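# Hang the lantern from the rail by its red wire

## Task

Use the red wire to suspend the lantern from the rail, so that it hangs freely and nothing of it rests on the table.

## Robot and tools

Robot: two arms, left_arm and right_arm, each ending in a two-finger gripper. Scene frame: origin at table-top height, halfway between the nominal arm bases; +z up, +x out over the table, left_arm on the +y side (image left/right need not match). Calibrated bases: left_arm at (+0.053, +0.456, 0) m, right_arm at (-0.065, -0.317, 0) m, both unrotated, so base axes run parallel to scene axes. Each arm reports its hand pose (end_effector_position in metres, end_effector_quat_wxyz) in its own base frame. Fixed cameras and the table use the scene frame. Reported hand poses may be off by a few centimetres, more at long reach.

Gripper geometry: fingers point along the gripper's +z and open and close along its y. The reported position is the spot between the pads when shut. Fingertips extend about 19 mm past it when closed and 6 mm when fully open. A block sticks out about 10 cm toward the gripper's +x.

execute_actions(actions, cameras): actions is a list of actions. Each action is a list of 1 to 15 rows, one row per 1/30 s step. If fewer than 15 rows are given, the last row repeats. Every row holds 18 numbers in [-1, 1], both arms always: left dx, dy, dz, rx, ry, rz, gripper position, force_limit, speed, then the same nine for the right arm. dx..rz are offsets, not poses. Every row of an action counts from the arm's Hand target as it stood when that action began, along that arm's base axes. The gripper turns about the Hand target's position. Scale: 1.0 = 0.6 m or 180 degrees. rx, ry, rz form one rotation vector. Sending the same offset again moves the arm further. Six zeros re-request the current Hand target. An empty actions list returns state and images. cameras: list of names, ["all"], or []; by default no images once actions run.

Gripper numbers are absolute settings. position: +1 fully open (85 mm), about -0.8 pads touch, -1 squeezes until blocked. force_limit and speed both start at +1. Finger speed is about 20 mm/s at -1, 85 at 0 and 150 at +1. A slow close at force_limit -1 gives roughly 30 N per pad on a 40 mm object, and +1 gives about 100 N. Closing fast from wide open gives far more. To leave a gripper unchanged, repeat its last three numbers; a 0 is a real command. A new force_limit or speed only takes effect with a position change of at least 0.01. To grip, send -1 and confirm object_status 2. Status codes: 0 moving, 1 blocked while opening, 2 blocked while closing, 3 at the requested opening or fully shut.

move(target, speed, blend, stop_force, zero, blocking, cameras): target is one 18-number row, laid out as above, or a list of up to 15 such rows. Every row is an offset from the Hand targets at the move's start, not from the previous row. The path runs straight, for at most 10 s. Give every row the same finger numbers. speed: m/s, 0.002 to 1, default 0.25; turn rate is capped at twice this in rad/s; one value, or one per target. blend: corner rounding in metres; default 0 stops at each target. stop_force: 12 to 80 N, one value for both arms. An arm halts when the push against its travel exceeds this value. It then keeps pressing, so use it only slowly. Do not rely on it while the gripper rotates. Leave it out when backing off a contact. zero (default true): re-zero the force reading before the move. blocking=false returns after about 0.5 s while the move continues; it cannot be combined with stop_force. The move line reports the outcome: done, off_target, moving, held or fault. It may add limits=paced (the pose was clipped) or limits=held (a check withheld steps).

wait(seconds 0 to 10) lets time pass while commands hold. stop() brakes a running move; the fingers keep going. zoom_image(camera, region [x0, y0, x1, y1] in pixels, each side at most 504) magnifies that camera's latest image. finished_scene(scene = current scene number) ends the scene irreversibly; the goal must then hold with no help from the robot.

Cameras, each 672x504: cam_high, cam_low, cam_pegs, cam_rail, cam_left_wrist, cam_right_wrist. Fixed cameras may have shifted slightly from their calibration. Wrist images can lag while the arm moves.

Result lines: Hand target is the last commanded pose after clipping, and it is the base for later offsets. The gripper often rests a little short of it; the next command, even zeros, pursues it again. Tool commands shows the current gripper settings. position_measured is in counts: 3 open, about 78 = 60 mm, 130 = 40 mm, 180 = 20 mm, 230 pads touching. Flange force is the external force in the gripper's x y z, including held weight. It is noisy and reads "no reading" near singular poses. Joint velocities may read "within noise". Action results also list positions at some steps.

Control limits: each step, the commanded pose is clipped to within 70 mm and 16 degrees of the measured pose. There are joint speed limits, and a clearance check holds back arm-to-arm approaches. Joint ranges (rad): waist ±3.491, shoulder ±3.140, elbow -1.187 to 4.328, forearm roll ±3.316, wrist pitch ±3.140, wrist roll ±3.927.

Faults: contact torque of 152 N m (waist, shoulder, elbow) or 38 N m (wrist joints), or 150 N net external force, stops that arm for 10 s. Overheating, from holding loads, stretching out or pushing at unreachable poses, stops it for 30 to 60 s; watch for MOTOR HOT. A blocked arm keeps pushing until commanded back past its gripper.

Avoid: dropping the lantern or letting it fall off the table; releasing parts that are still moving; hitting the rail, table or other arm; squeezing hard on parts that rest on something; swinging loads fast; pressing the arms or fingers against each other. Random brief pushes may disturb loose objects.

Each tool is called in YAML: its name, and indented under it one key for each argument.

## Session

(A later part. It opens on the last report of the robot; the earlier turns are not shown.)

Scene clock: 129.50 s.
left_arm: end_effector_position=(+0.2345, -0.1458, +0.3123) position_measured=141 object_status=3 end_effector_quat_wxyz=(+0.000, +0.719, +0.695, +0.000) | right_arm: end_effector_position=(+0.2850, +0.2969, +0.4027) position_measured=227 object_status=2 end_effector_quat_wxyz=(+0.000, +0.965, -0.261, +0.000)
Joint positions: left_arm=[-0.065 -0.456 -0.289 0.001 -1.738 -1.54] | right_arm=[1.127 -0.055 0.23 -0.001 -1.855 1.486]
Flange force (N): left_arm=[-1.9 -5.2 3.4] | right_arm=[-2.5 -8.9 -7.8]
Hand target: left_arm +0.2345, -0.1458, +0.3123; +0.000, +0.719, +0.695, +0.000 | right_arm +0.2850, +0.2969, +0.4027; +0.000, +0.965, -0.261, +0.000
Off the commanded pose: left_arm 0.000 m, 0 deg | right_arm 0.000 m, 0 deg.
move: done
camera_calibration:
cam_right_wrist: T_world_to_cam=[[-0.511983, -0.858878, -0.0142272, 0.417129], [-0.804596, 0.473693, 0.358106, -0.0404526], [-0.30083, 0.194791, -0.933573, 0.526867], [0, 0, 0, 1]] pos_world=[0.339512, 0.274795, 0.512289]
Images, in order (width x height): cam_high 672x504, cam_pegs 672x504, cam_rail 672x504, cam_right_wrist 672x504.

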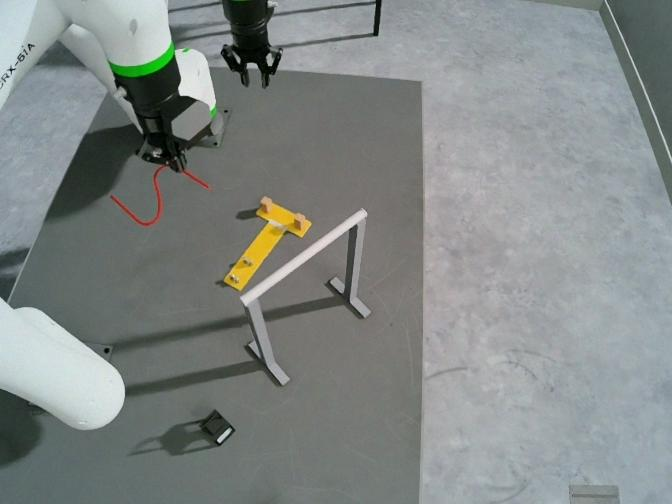

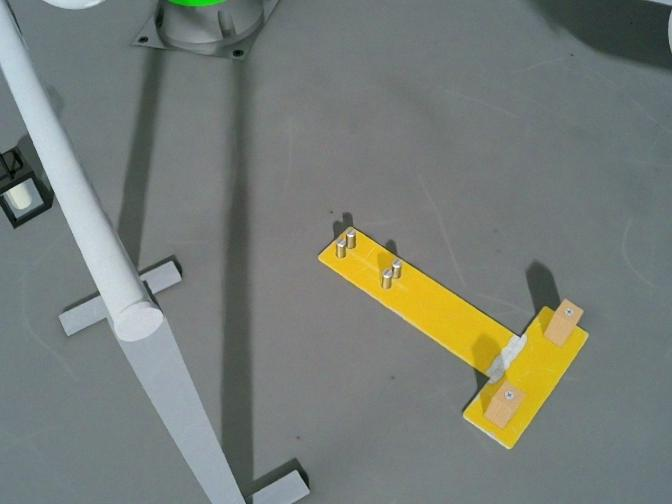

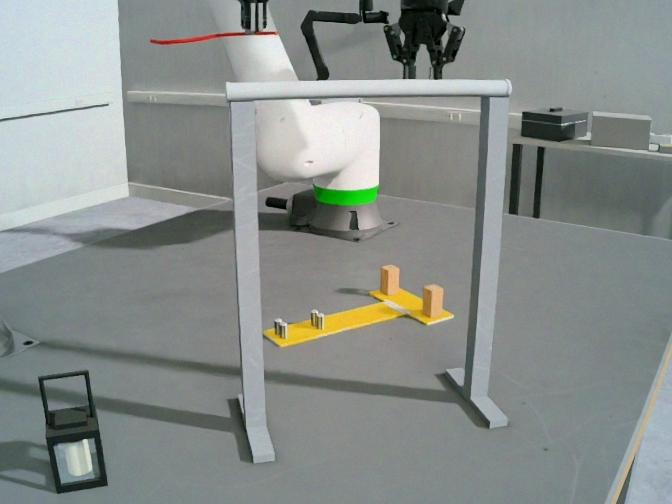

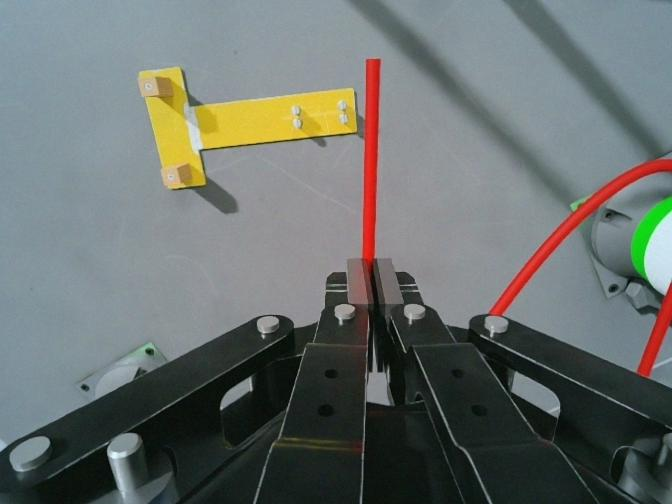

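move:
  target: [0,0,0,0,0,0,-0.1,-1,-1,0.158,0.055,0,0.431,-0.252,0,-1,0,-1]
  speed: 0.3
  cameras: ["cam_right_wrist","cam_pegs","cam_rail","cam_high"]

Scene clock: 137.13 s.
left_arm: end_effector_position=(+0.2345, -0.1458, +0.3123) position_measured=141 object_status=3 end_effector_quat_wxyz=(+0.000, +0.719, +0.695, +0.000) | right_arm: end_effector_position=(+0.3796, +0.3301, +0.4025) position_measured=227 object_status=2 end_effector_quat_wxyz=(+0.682, -0.683, +0.185, -0.185)
Joint positions: left_arm=[-0.065 -0.456 -0.289 0.001 -1.738 -1.54] | right_arm=[0.769 -0.548 -1.014 0.555 0.533 1.081]
Flange force (N): left_arm=[-0.8 -5.4 2.9] | right_arm=no reading
Hand target: left_arm +0.2345, -0.1458, +0.3123; +0.000, +0.719, +0.695, +0.000 | right_arm +0.3798, +0.3299, +0.4027; +0.682, -0.683, +0.184, -0.185
Off the commanded pose: left_arm 0.000 m, 0 deg | right_arm 0.000 m, 0 deg.
move: done
camera_calibration:
cam_right_wrist: T_world_to_cam=[[-0.00111539, 0.0149355, -0.999888, 0.408451], [-0.986389, 0.164388, 0.00355582, 0.333882], [0.164423, 0.986283, 0.0145488, -0.270793], [0, 0, 0, 1]] pos_world=[0.374318, 0.206091, 0.411158]
Images, in order (width x height): cam_high 672x504, cam_pegs 672x504, cam_rail 672x504, cam_right_wrist 672x504.

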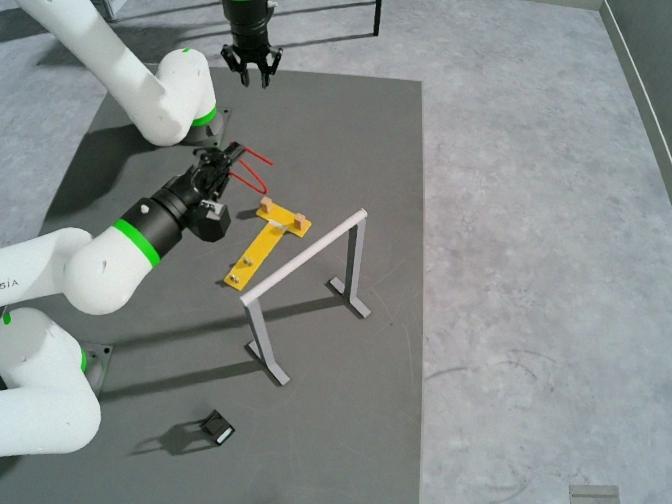

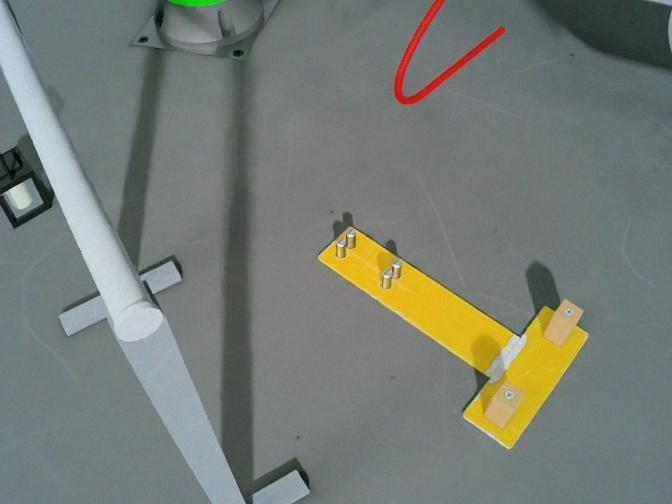

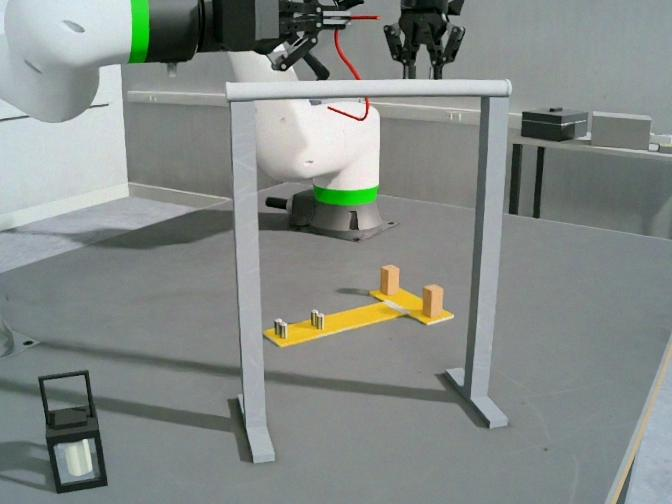

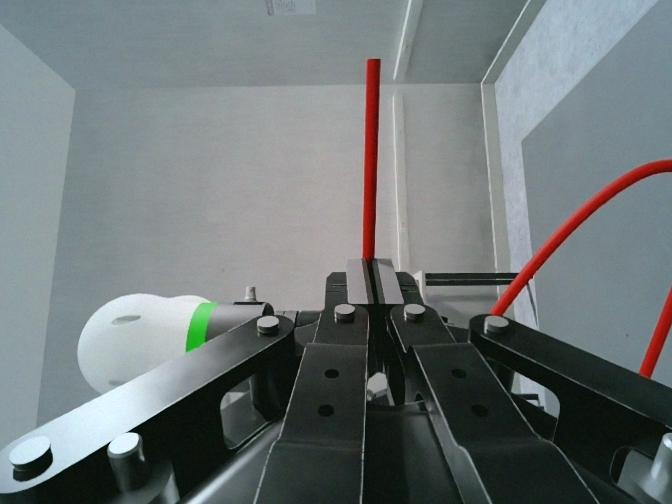

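move:
  target:
    - [0.03,-0.2,0.35,0,0,-0.3,-0.1,-1,-1,0,0,0,0,0,0,-1,0,-1]
    - [0.1142,-0.5353,0.317,0,0,-0.656,-0.1,-1,-1,0,0,0,0,0,0,-1,0,-1]
  speed: 0.3
  blend: [0.05,0]
  cameras: ["all"]

Scene clock: 143.50 s.
left_arm: end_effector_position=(+0.3030, -0.4669, +0.5024) position_measured=141 object_status=3 end_effector_quat_wxyz=(+0.000, +0.966, -0.259, +0.000) | right_arm: end_effector_position=(+0.3796, +0.3301, +0.4025) position_measured=227 object_status=2 end_effector_quat_wxyz=(+0.682, -0.683, +0.185, -0.185)
Joint positions: left_arm=[-0.759 0.556 1.27 0 -2.285 -2.906] | right_arm=[0.769 -0.548 -1.014 0.555 0.534 1.081]
Flange force (N): no reading
Hand target: left_arm +0.3030, -0.4670, +0.5025; +0.000, +0.966, -0.259, +0.000 | right_arm +0.3796, +0.3301, +0.4025; +0.682, -0.683, +0.185, -0.185
Off the commanded pose: left_arm 0.000 m, 0 deg | right_arm 0.000 m, 0 deg.
move: done
camera_calibration:
cam_left_wrist: T_world_to_cam=[[-0.498851, -0.866663, 0.00648448, -0.247684], [-0.817761, 0.473155, 0.327708, 0.325588], [-0.28708, 0.158175, -0.944757, 0.765746], [0, 0, 0, 1]] pos_world=[0.362526, -0.489833, 0.618352]
cam_right_wrist: T_world_to_cam=[[-0.00111539, 0.0149355, -0.999888, 0.408451], [-0.986389, 0.164388, 0.00355582, 0.333882], [0.164423, 0.986283, 0.0145488, -0.270793], [0, 0, 0, 1]] pos_world=[0.374318, 0.206091, 0.411158]

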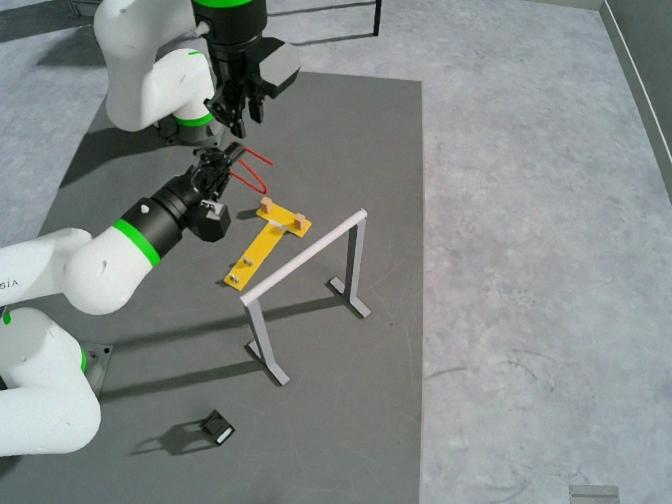

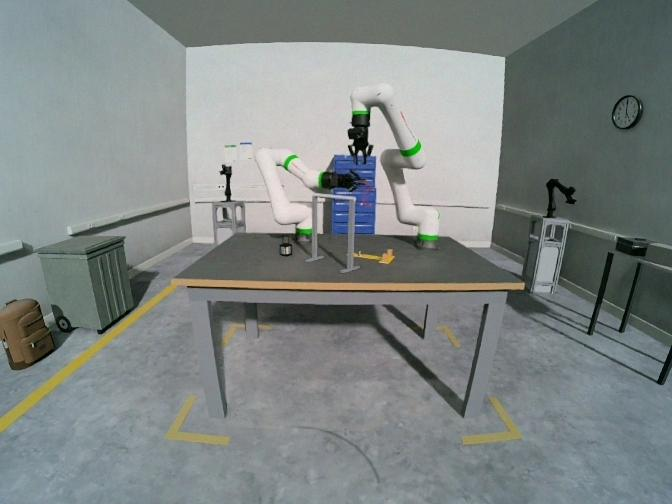

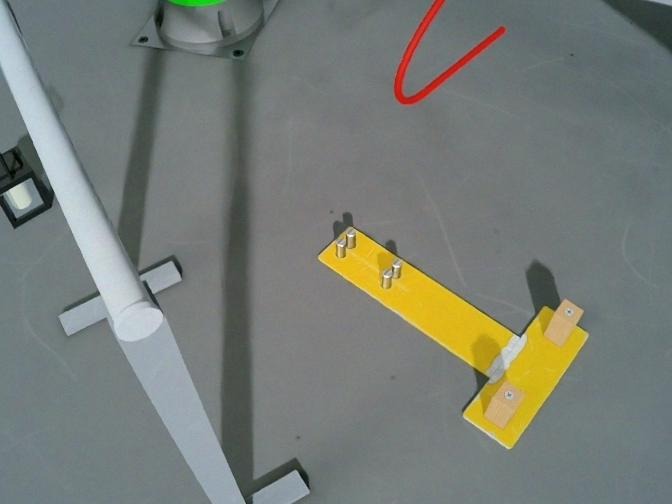

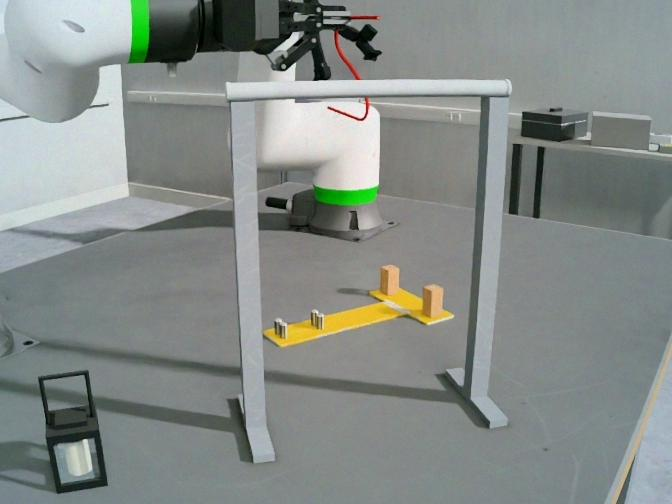

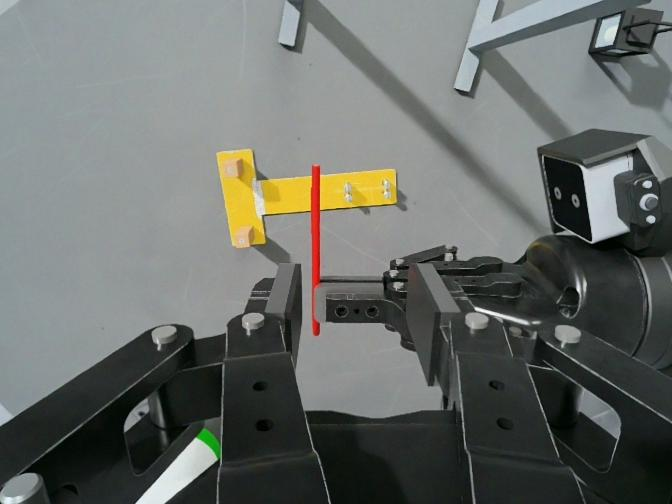

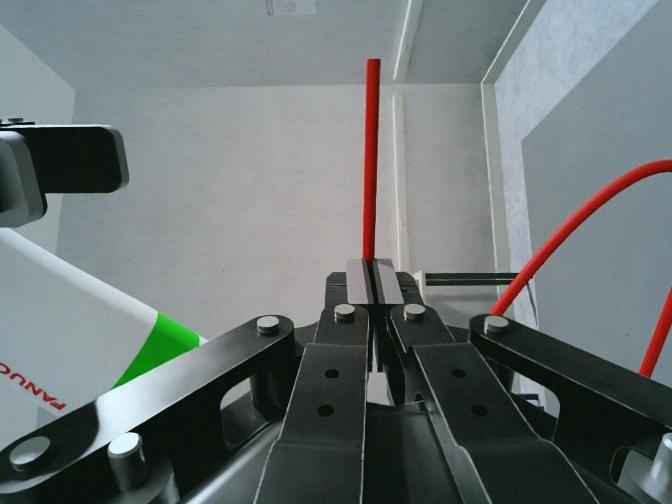

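move:
  target: [0.0142,0.0245,-0.09,0,0,0,-0.1,-1,-1,0,0,0,0,0,0,-1,0,-1]
  speed: 0.1
  cameras: ["cam_left_wrist","cam_right_wrist","cam_rail"]

Scene clock: 145.60 s.
left_arm: end_effector_position=(+0.3116, -0.4523, +0.4485) position_measured=141 object_status=3 end_effector_quat_wxyz=(+0.000, +0.966, -0.259, +0.000) | right_arm: end_effector_position=(+0.3796, +0.3301, +0.4025) position_measured=227 object_status=2 end_effector_quat_wxyz=(+0.682, -0.683, +0.185, -0.185)
Joint positions: left_arm=[-0.729 0.375 0.844 0 -2.041 -2.937] | right_arm=[0.769 -0.548 -1.014 0.555 0.534 1.081]
Flange force (N): left_arm=[-11.9 -3.5 7.9] | right_arm=no reading
Hand target: left_arm +0.3116, -0.4523, +0.4485; +0.000, +0.966, -0.259, +0.000 | right_arm +0.3796, +0.3301, +0.4025; +0.682, -0.683, +0.185, -0.185
Off the commanded pose: left_arm 0.000 m, 0 deg | right_arm 0.000 m, 0 deg.
move: done
camera_calibration:
cam_left_wrist: T_world_to_cam=[[-0.498927, -0.86662, 0.00638526, -0.230337], [-0.817676, 0.473165, 0.327905, 0.343156], [-0.287191, 0.15838, -0.944689, 0.715054], [0, 0, 0, 1]] pos_world=[0.371026, -0.475234, 0.564452]
cam_right_wrist: T_world_to_cam=[[-0.00111539, 0.0149355, -0.999888, 0.408451], [-0.986389, 0.164388, 0.00355582, 0.333882], [0.164423, 0.986283, 0.0145488, -0.270793], [0, 0, 0, 1]] pos_world=[0.374318, 0.206091, 0.411158]
Images, in order (width x height): cam_rail 672x504, cam_left_wrist 672x504, cam_right_wrist 672x504.

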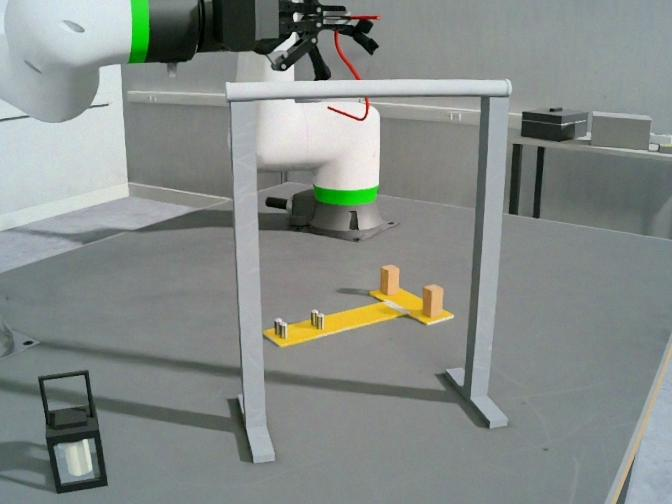

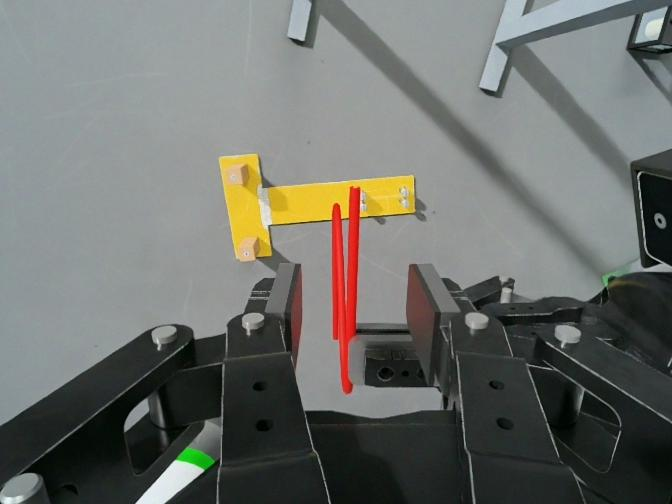

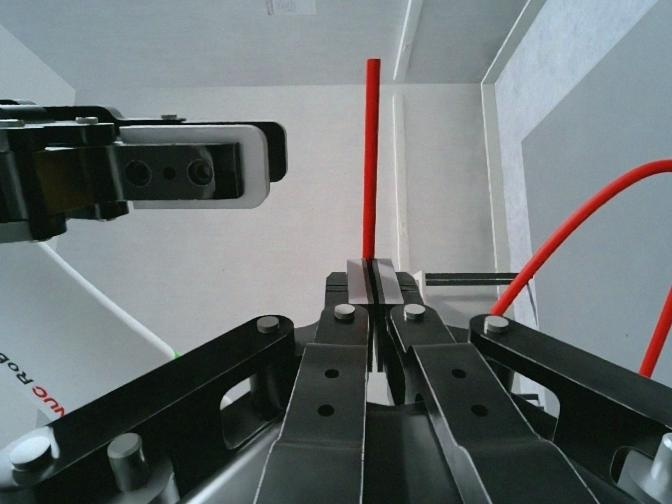

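move:
  target:
    - [0,0,-0.077,0,0,0,-0.1,0,-1,0,0,0,0,0,0,-1,0,-1]
    - [0,0,-0.077,0,0,0,-1,0,-1,0,0,0,0,0,0,-1,0,-1]
  speed: 0.06
  cameras: ["cam_left_wrist","cam_right_wrist"]

Scene clock: 149.50 s.
left_arm: end_effector_position=(+0.3116, -0.4523, +0.4023) position_measured=225 object_status=0 end_effector_quat_wxyz=(+0.000, +0.966, -0.259, +0.000) | right_arm: end_effector_position=(+0.3796, +0.3301, +0.4025) position_measured=227 object_status=2 end_effector_quat_wxyz=(+0.682, -0.683, +0.185, -0.185)
Joint positions: left_arm=[-0.729 0.315 0.647 0 -1.903 -2.937] | right_arm=[0.769 -0.548 -1.014 0.555 0.534 1.081]
Flange force (N): left_arm=[-9.9 -0.7 6.5] | right_arm=no reading
Hand target: left_arm +0.3116, -0.4523, +0.4023; +0.000, +0.966, -0.259, +0.000 | right_arm +0.3796, +0.3301, +0.4025; +0.682, -0.683, +0.185, -0.185
Off the commanded pose: left_arm 0.000 m, 0 deg | right_arm 0.000 m, 0 deg.
move: done
camera_calibration:
cam_left_wrist: T_world_to_cam=[[-0.498901, -0.866635, 0.00646686, -0.2301], [-0.81769, 0.473171, 0.327861, 0.358337], [-0.287195, 0.158282, -0.944704, 0.671372], [0, 0, 0, 1]] pos_world=[0.371026, -0.475234, 0.518252]
cam_right_wrist: T_world_to_cam=[[-0.00101693, 0.014918, -0.999888, 0.408418], [-0.986389, 0.16439, 0.00345584, 0.333923], [0.164423, 0.986283, 0.0145478, -0.270792], [0, 0, 0, 1]] pos_world=[0.374318, 0.206091, 0.411158]
Images, in order (width x height): cam_left_wrist 672x504, cam_right_wrist 672x504.

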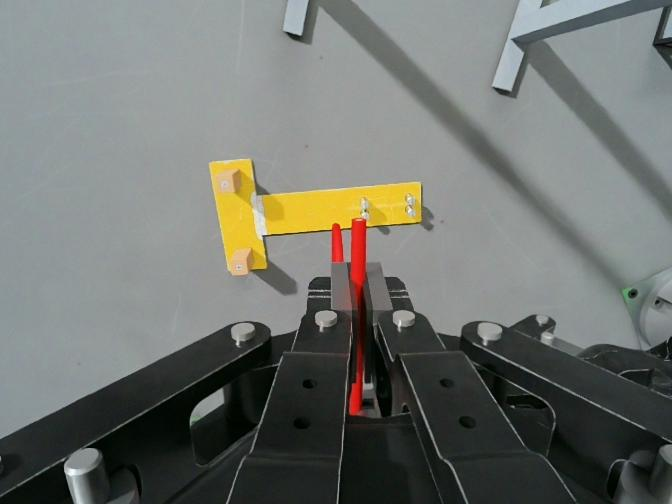

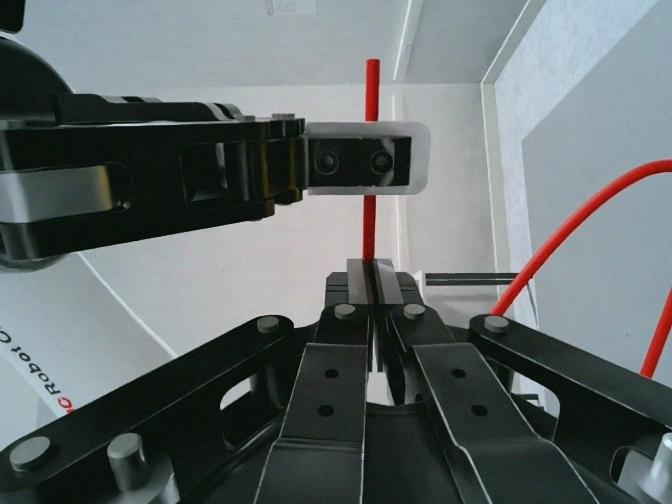

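move:
  target:
    - [0,0,0,0,0,0,-1,0,-1,0,0,0,0,0,0,-0.4,0,-1]
    - [0,0,0,0,0,0,-1,0,-1,-0.126,-0.215,0,0,0,0,-0.4,0,-1]
  speed: 0.12
  cameras: ["cam_left_wrist","cam_right_wrist","cam_high","cam_rail"]

Scene clock: 154.87 s.
left_arm: end_effector_position=(+0.3116, -0.4523, +0.4023) position_measured=225 object_status=2 end_effector_quat_wxyz=(+0.000, +0.966, -0.259, +0.000) | right_arm: end_effector_position=(+0.3026, +0.2021, +0.4025) position_measured=179 object_status=3 end_effector_quat_wxyz=(+0.674, -0.673, +0.215, -0.215)
Joint positions: left_arm=[-0.729 0.315 0.647 0 -1.903 -2.937] | right_arm=[0.962 -1.275 -1.058 0.039 -0.216 1.531]
Flange force (N): left_arm=[-10.6 -2.6 6.4] | right_arm=no reading
Hand target: left_arm +0.3116, -0.4523, +0.4023; +0.000, +0.966, -0.259, +0.000 | right_arm +0.3040, +0.2011, +0.4025; +0.682, -0.683, +0.185, -0.185
Off the commanded pose: left_arm 0.000 m, 0 deg | right_arm 0.002 m, 5 deg.
move: off_target (right_arm)
camera_calibration:
cam_left_wrist: T_world_to_cam=[[-0.498917, -0.866626, 0.00642015, -0.230066], [-0.817712, 0.473185, 0.327784, 0.358424], [-0.287104, 0.158287, -0.944731, 0.67126], [0, 0, 0, 1]] pos_world=[0.371026, -0.475234, 0.518152]
cam_right_wrist: T_world_to_cam=[[0.000174045, 0.0183955, -0.999831, 0.409201], [-0.968374, 0.249464, 0.00442122, 0.25594], [0.249503, 0.968209, 0.0178571, -0.155424], [0, 0, 0, 1]] pos_world=[0.286553, 0.0791078, 0.410775]
Images, in order (width x height): cam_high 672x504, cam_rail 672x504, cam_left_wrist 672x504, cam_right_wrist 672x504.

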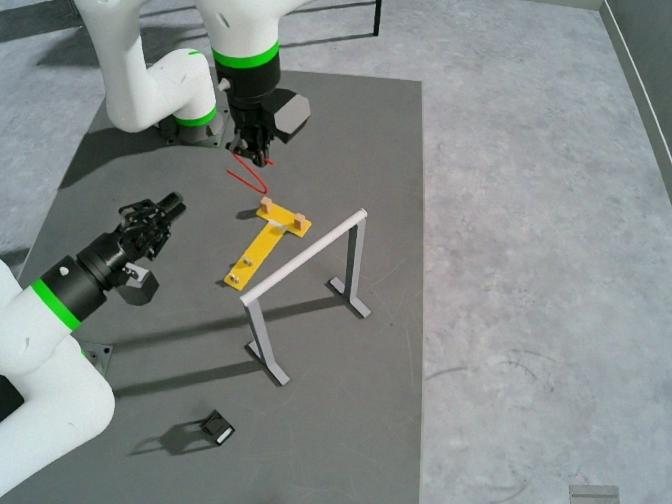

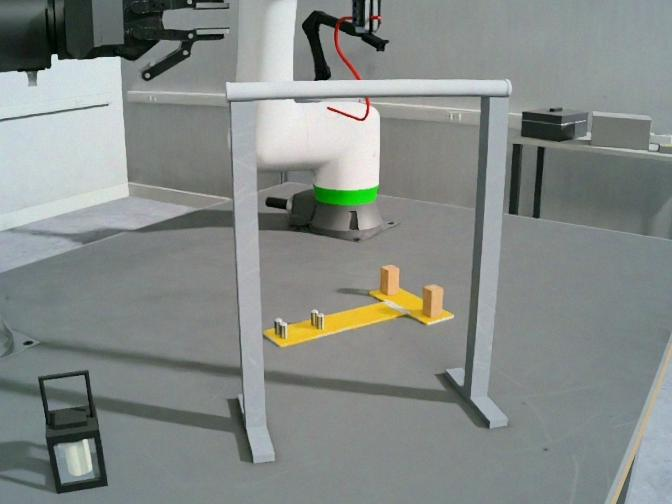

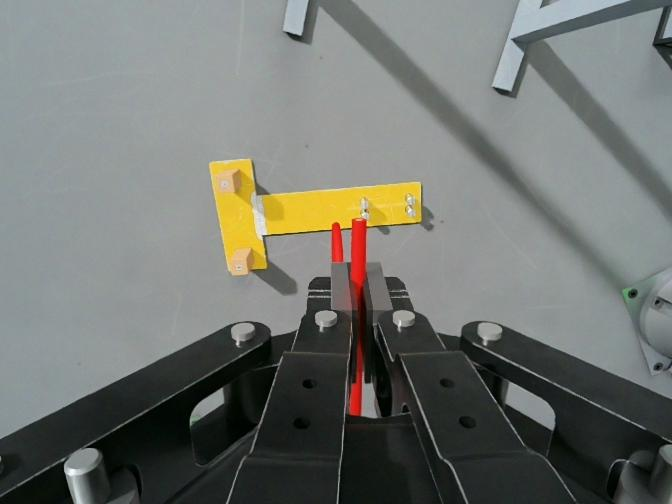

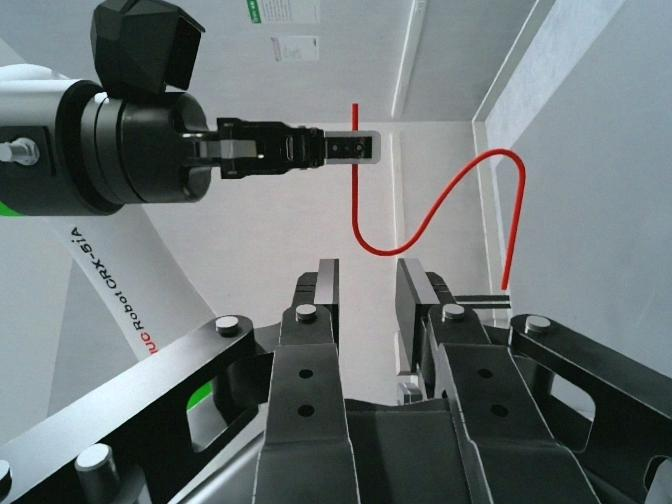

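move:
  target: [0,0,0,0,0,0,-1,0,-1,-0.05,-0.12,0.03,-0.41,0.235,0,0.6,0,1]
  speed: 0.4

execute_actions:
  actions: []

Scene clock: 160.30 s.
left_arm: end_effector_position=(+0.3116, -0.4523, +0.4023) position_measured=225 object_status=2 end_effector_quat_wxyz=(+0.000, +0.966, -0.259, +0.000) | right_arm: end_effector_position=(+0.2740, +0.1291, +0.4205) position_measured=53 object_status=3 end_effector_quat_wxyz=(-0.040, +0.965, -0.257, +0.016)
Joint positions: left_arm=[-0.729 0.315 0.647 0 -1.903 -2.937] | right_arm=[0.879 -0.373 0.022 -0.005 -1.88 1.741]
Flange force (N): left_arm=[-9.9 -2.7 5.1] | right_arm=[-1.3 -8.1 -8.1]
Hand target: left_arm +0.3116, -0.4523, +0.4023; +0.000, +0.966, -0.259, +0.000 | right_arm +0.2740, +0.1291, +0.4205; -0.040, +0.965, -0.257, +0.016
Off the commanded pose: left_arm 0.000 m, 0 deg | right_arm 0.000 m, 0 deg.
move: done

Scene clock: 160.30 s.
left_arm: end_effector_position=(+0.3116, -0.4523, +0.4023) position_measured=225 object_status=2 end_effector_quat_wxyz=(+0.000, +0.966, -0.259, +0.000) | right_arm: end_effector_position=(+0.2740, +0.1291, +0.4205) position_measured=53 object_status=3 end_effector_quat_wxyz=(-0.040, +0.965, -0.257, +0.016)
Joint positions: left_arm=[-0.729 0.315 0.647 0 -1.903 -2.937] | right_arm=[0.879 -0.373 0.022 -0.005 -1.88 1.741]
Joint velocities: within noise
Flange force (N): left_arm=[-9.9 -2.7 5.1] | right_arm=[-1.3 -8.1 -8.1]
Hand target: left_arm +0.3116, -0.4523, +0.4023; +0.000, +0.966, -0.259, +0.000 | right_arm +0.2740, +0.1291, +0.4205; -0.040, +0.965, -0.257, +0.016
Tool commands: left_gripper/position=-1.0 left_gripper/force_limit=+0.0 left_gripper/speed=-1.0 right_gripper/position=+0.6 right_gripper/force_limit=+0.0 right_gripper/speed=+1.0
Off the commanded pose: left_arm 0.000 m, 0 deg | right_arm 0.000 m, 0 deg.
camera_calibration:
cam_left_wrist: T_world_to_cam=[[-0.498901, -0.866635, 0.00646686, -0.230099], [-0.81769, 0.473171, 0.327861, 0.35837], [-0.287195, 0.158282, -0.944704, 0.671278], [0, 0, 0, 1]] pos_world=[0.371026, -0.475234, 0.518152]
cam_right_wrist: T_world_to_cam=[[-0.502115, -0.859163, -0.0985845, 0.30042], [-0.826554, 0.443254, 0.346892, 0.0384804], [-0.254339, 0.255665, -0.932709, 0.551889], [0, 0, 0, 1]] pos_world=[0.323018, 0.0999542, 0.53102]

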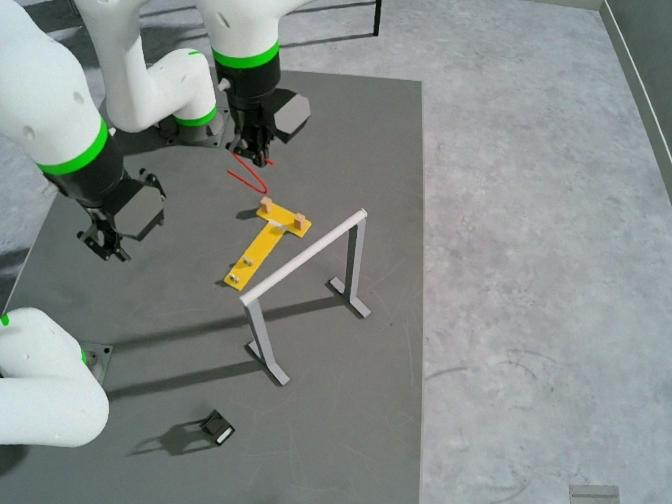

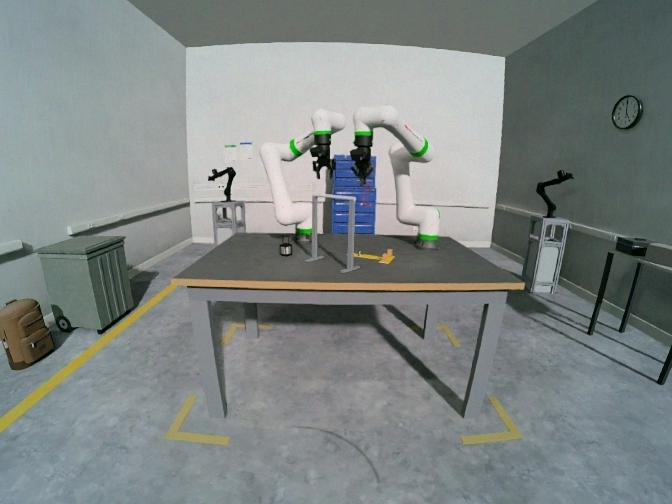

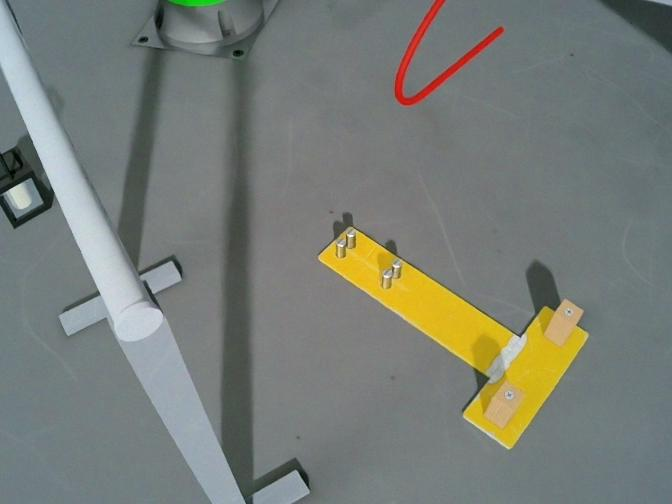

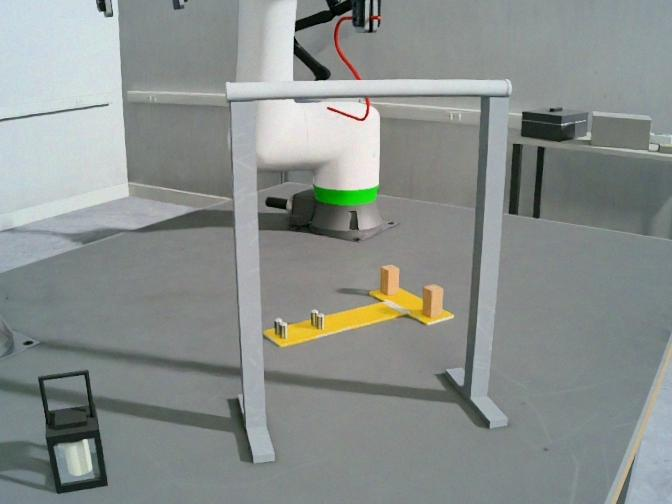

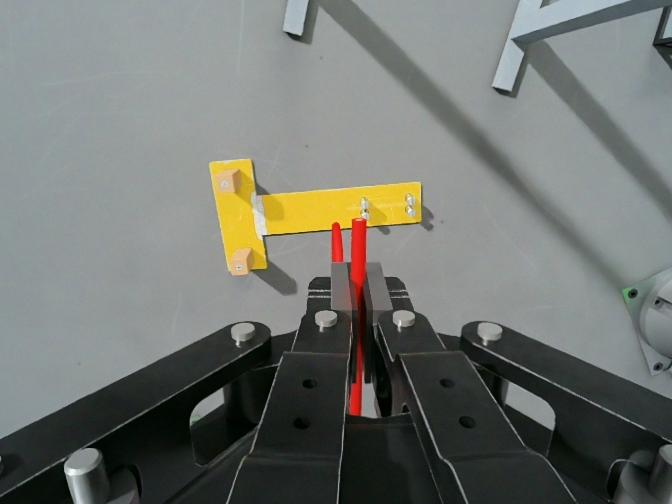

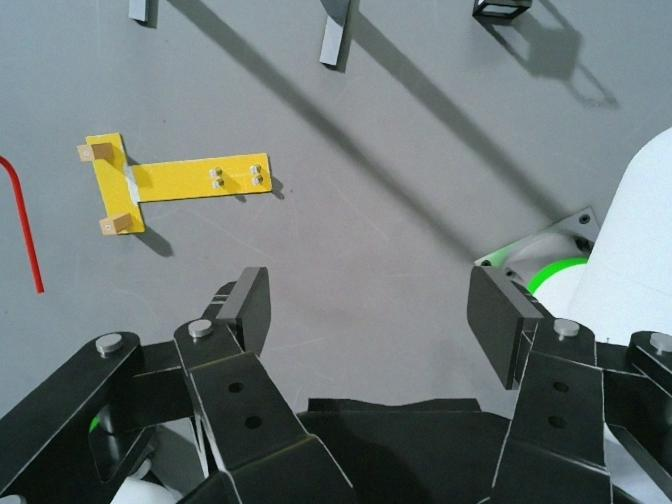

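move:
  target: [0,0,0,0,0,0,-1,0,-1,0.168,-0.3535,-0.06,0,0,-0.656,0.6,0,1]
  speed: 0.4
  cameras: ["cam_right_wrist"]

Scene clock: 164.17 s.
left_arm: end_effector_position=(+0.3116, -0.4523, +0.4023) position_measured=225 object_status=2 end_effector_quat_wxyz=(+0.000, +0.966, -0.259, +0.000) | right_arm: end_effector_position=(+0.3748, -0.0830, +0.3845) position_measured=53 object_status=3 end_effector_quat_wxyz=(+0.007, -0.276, +0.960, -0.042)
Joint positions: left_arm=[-0.729 0.315 0.647 0 -1.903 -2.937] | right_arm=[0.199 -0.177 0.049 0.085 -1.775 0.38]
Flange force (N): left_arm=[-10.0 -2.9 6.2] | right_arm=[-8.6 -1.2 -7.3]
Hand target: left_arm +0.3116, -0.4523, +0.4023; +0.000, +0.966, -0.259, +0.000 | right_arm +0.3748, -0.0830, +0.3845; +0.007, -0.276, +0.960, -0.042
Off the commanded pose: left_arm 0.000 m, 0 deg | right_arm 0.000 m, 0 deg.
move: done
camera_calibration:
cam_right_wrist: T_world_to_cam=[[-0.5218, 0.847361, -0.0985056, 0.314354], [0.780057, 0.520691, 0.346975, -0.367421], [0.345304, 0.104212, -0.932687, 0.360859], [0, 0, 0, 1]] pos_world=[0.326033, -0.112665, 0.49502]
Images, in order (width x height): cam_right_wrist 672x504.

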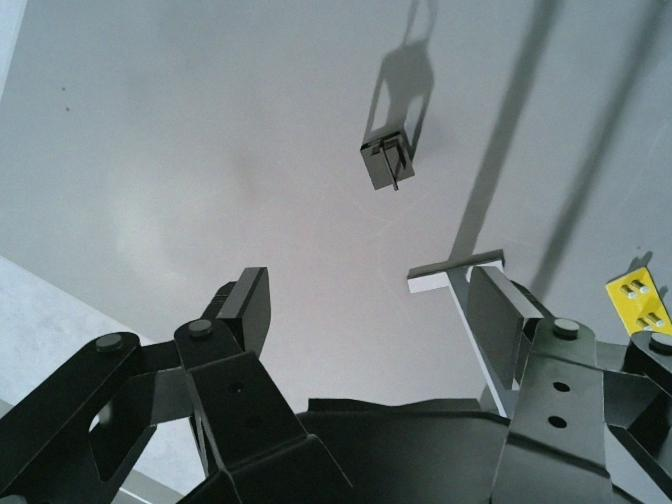

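move:
  target: [0,0,0,0,0,0,-1,0,-1,-0.0113,0.015,-0.29,0.0244,0.0117,0.111,1,0,1]
  speed: 0.3
  cameras: ["cam_right_wrist","cam_rail"]

Scene clock: 166.87 s.
left_arm: end_effector_position=(+0.3116, -0.4523, +0.4023) position_measured=225 object_status=2 end_effector_quat_wxyz=(+0.000, +0.966, -0.259, +0.000) | right_arm: end_effector_position=(+0.3680, -0.0740, +0.2105) position_measured=3 object_status=3 end_effector_quat_wxyz=(+0.007, -0.439, +0.899, +0.001)
Joint positions: left_arm=[-0.729 0.315 0.647 0 -1.903 -2.937] | right_arm=[0.149 -0.187 -0.336 -0.007 -1.408 0.761]
Flange force (N): left_arm=[-10.6 -3.2 6.6] | right_arm=[-8.5 -4.7 -4.1]
Hand target: left_arm +0.3116, -0.4523, +0.4023; +0.000, +0.966, -0.259, +0.000 | right_arm +0.3680, -0.0740, +0.2105; +0.007, -0.439, +0.899, +0.001
Off the commanded pose: left_arm 0.000 m, 0 deg | right_arm 0.000 m, 0 deg.
move: done
camera_calibration:
cam_right_wrist: T_world_to_cam=[[-0.782821, 0.622005, -0.0173348, 0.348282], [0.572835, 0.731258, 0.3703, -0.219539], [0.243005, 0.279949, -0.92875, 0.24979], [0, 0, 0, 1]] pos_world=[0.337702, -0.126022, 0.319325]
Images, in order (width x height): cam_rail 672x504, cam_right_wrist 672x504.

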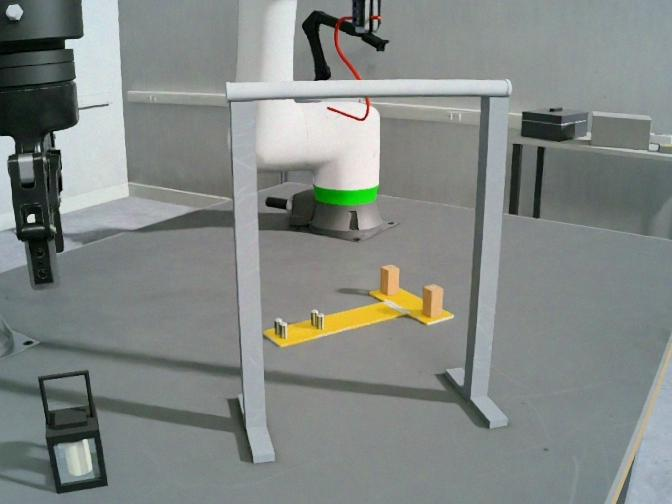

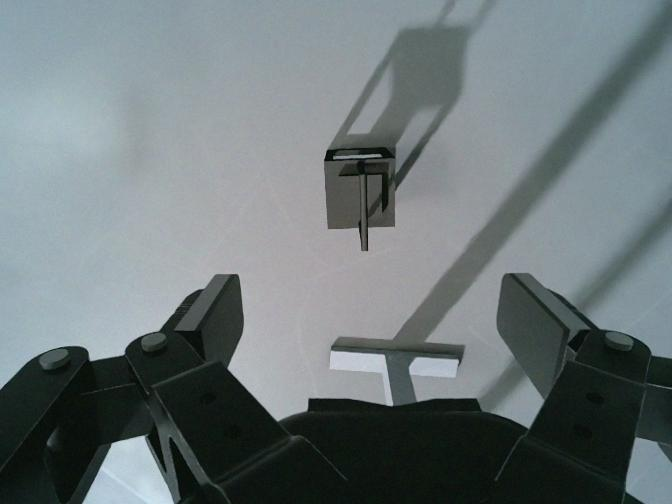

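move:
  target:
    - [0,0,0,0,0,0,-1,0,-1,0,0.002,-0.13,0,0,0,1,-1,-1]
    - [0,0,0,0,0,0,-1,0,-1,0,0.002,-0.263,0,0,0,1,-1,-1]
  speed: [0.12,0.04]
  stop_force: 12
  cameras: ["cam_right_wrist","cam_rail"]

Scene clock: 171.30 s.
left_arm: end_effector_position=(+0.3116, -0.4523, +0.4023) position_measured=225 object_status=2 end_effector_quat_wxyz=(+0.000, +0.966, -0.259, +0.000) | right_arm: end_effector_position=(+0.3681, -0.0728, +0.0531) position_measured=3 object_status=3 end_effector_quat_wxyz=(+0.007, -0.439, +0.899, +0.001)
Joint positions: left_arm=[-0.729 0.315 0.647 0 -1.903 -2.937] | right_arm=[0.153 -0.037 -0.597 -0.008 -0.998 0.761]
Flange force (N): left_arm=[-9.8 -2.4 5.7] | right_arm=[-6.8 -1.7 -22.0]
Hand target: left_arm +0.3116, -0.4523, +0.4023; +0.000, +0.966, -0.259, +0.000 | right_arm +0.3681, -0.0728, +0.0531; +0.007, -0.439, +0.899, +0.001
Off the commanded pose: left_arm 0.000 m, 0 deg | right_arm 0.000 m, 0 deg.
move: contact (right_arm); path passed 1 of 2 targets
camera_calibration:
cam_right_wrist: T_world_to_cam=[[-0.78286, 0.621955, -0.0173768, 0.344819], [0.572744, 0.731268, 0.37042, -0.162083], [0.243092, 0.280035, -0.928702, 0.103149], [0, 0, 0, 1]] pos_world=[0.337703, -0.124822, 0.161826]
Images, in order (width x height): cam_rail 672x504, cam_right_wrist 672x504.

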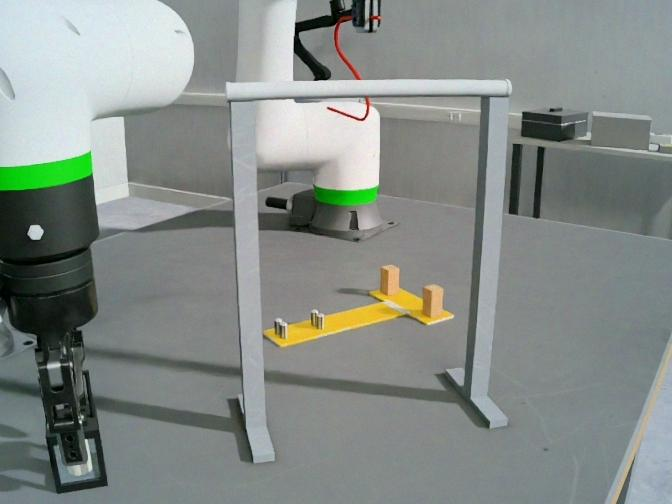

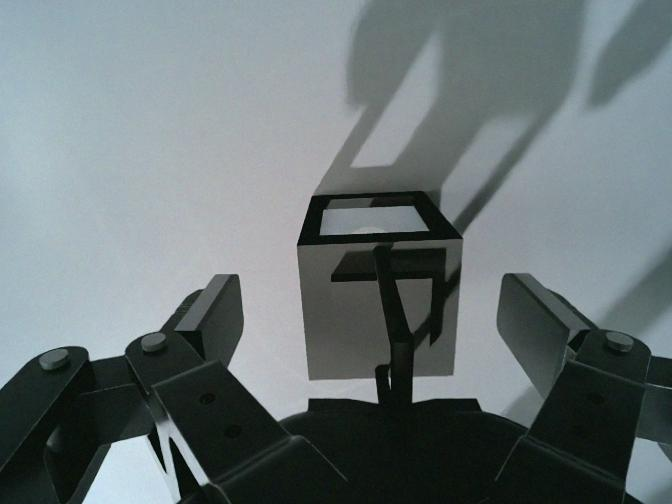

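move:
  target:
    - [0,0,0,0,0,0,-1,0,-1,0,0,0.02,0,0,0,1,-1,-1]
  speed: 0.04
  cameras: ["cam_right_wrist","cam_rail"]

zoom_image:
  camera: "cam_rail"
  region: [0, 320, 170, 504]

Scene clock: 172.63 s.
left_arm: end_effector_position=(+0.3116, -0.4523, +0.4023) position_measured=225 object_status=2 end_effector_quat_wxyz=(+0.000, +0.966, -0.259, +0.000) | right_arm: end_effector_position=(+0.3680, -0.0728, +0.0650) position_measured=3 object_status=3 end_effector_quat_wxyz=(+0.007, -0.439, +0.898, +0.001)
Joint positions: left_arm=[-0.729 0.315 0.647 0 -1.903 -2.937] | right_arm=[0.153 -0.055 -0.582 -0.008 -1.031 0.76]
Flange force (N): left_arm=[-9.7 -2.2 6.1] | right_arm=[-7.8 -5.1 -1.3]
Hand target: left_arm +0.3116, -0.4523, +0.4023; +0.000, +0.966, -0.259, +0.000 | right_arm +0.3681, -0.0728, +0.0651; +0.007, -0.439, +0.899, +0.001
Off the commanded pose: left_arm 0.000 m, 0 deg | right_arm 0.000 m, 0 deg.
move: done
camera_calibration:
cam_right_wrist: T_world_to_cam=[[-0.782941, 0.621852, -0.0174275, 0.345051], [0.572634, 0.731355, 0.370418, -0.166479], [0.243091, 0.280036, -0.928702, 0.114294], [0, 0, 0, 1]] pos_world=[0.337702, -0.124822, 0.173826]
Images, in order (width x height): cam_rail 672x504, cam_right_wrist 672x504.

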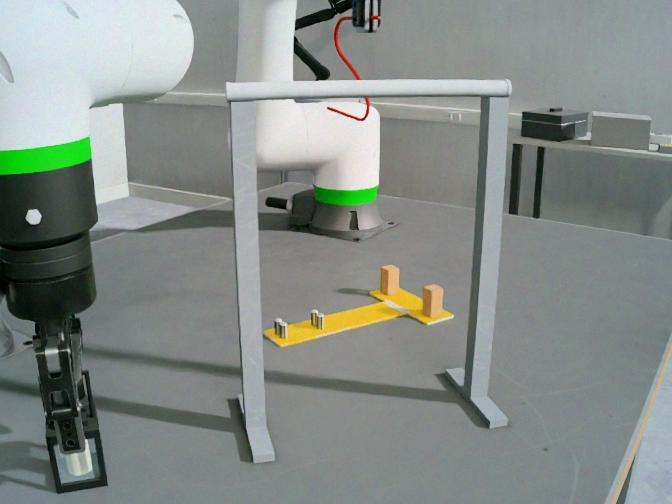

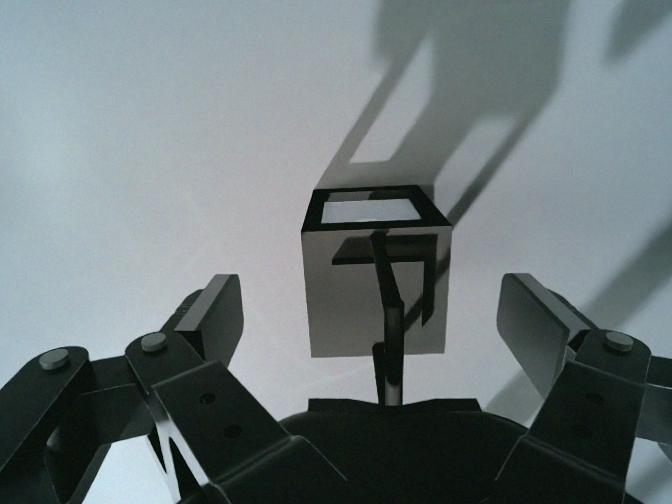

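Scaled by 2.739 from the camera's 672x504 image, which has a finer 960x720 frame.

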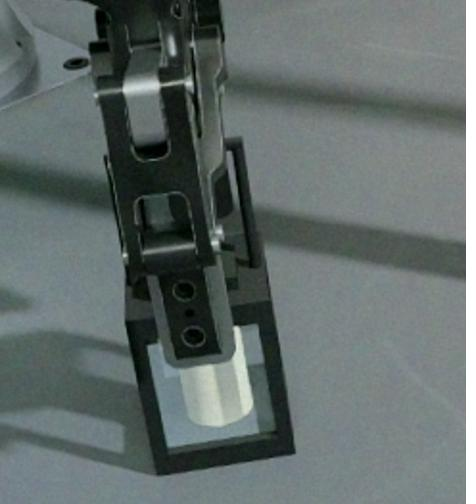

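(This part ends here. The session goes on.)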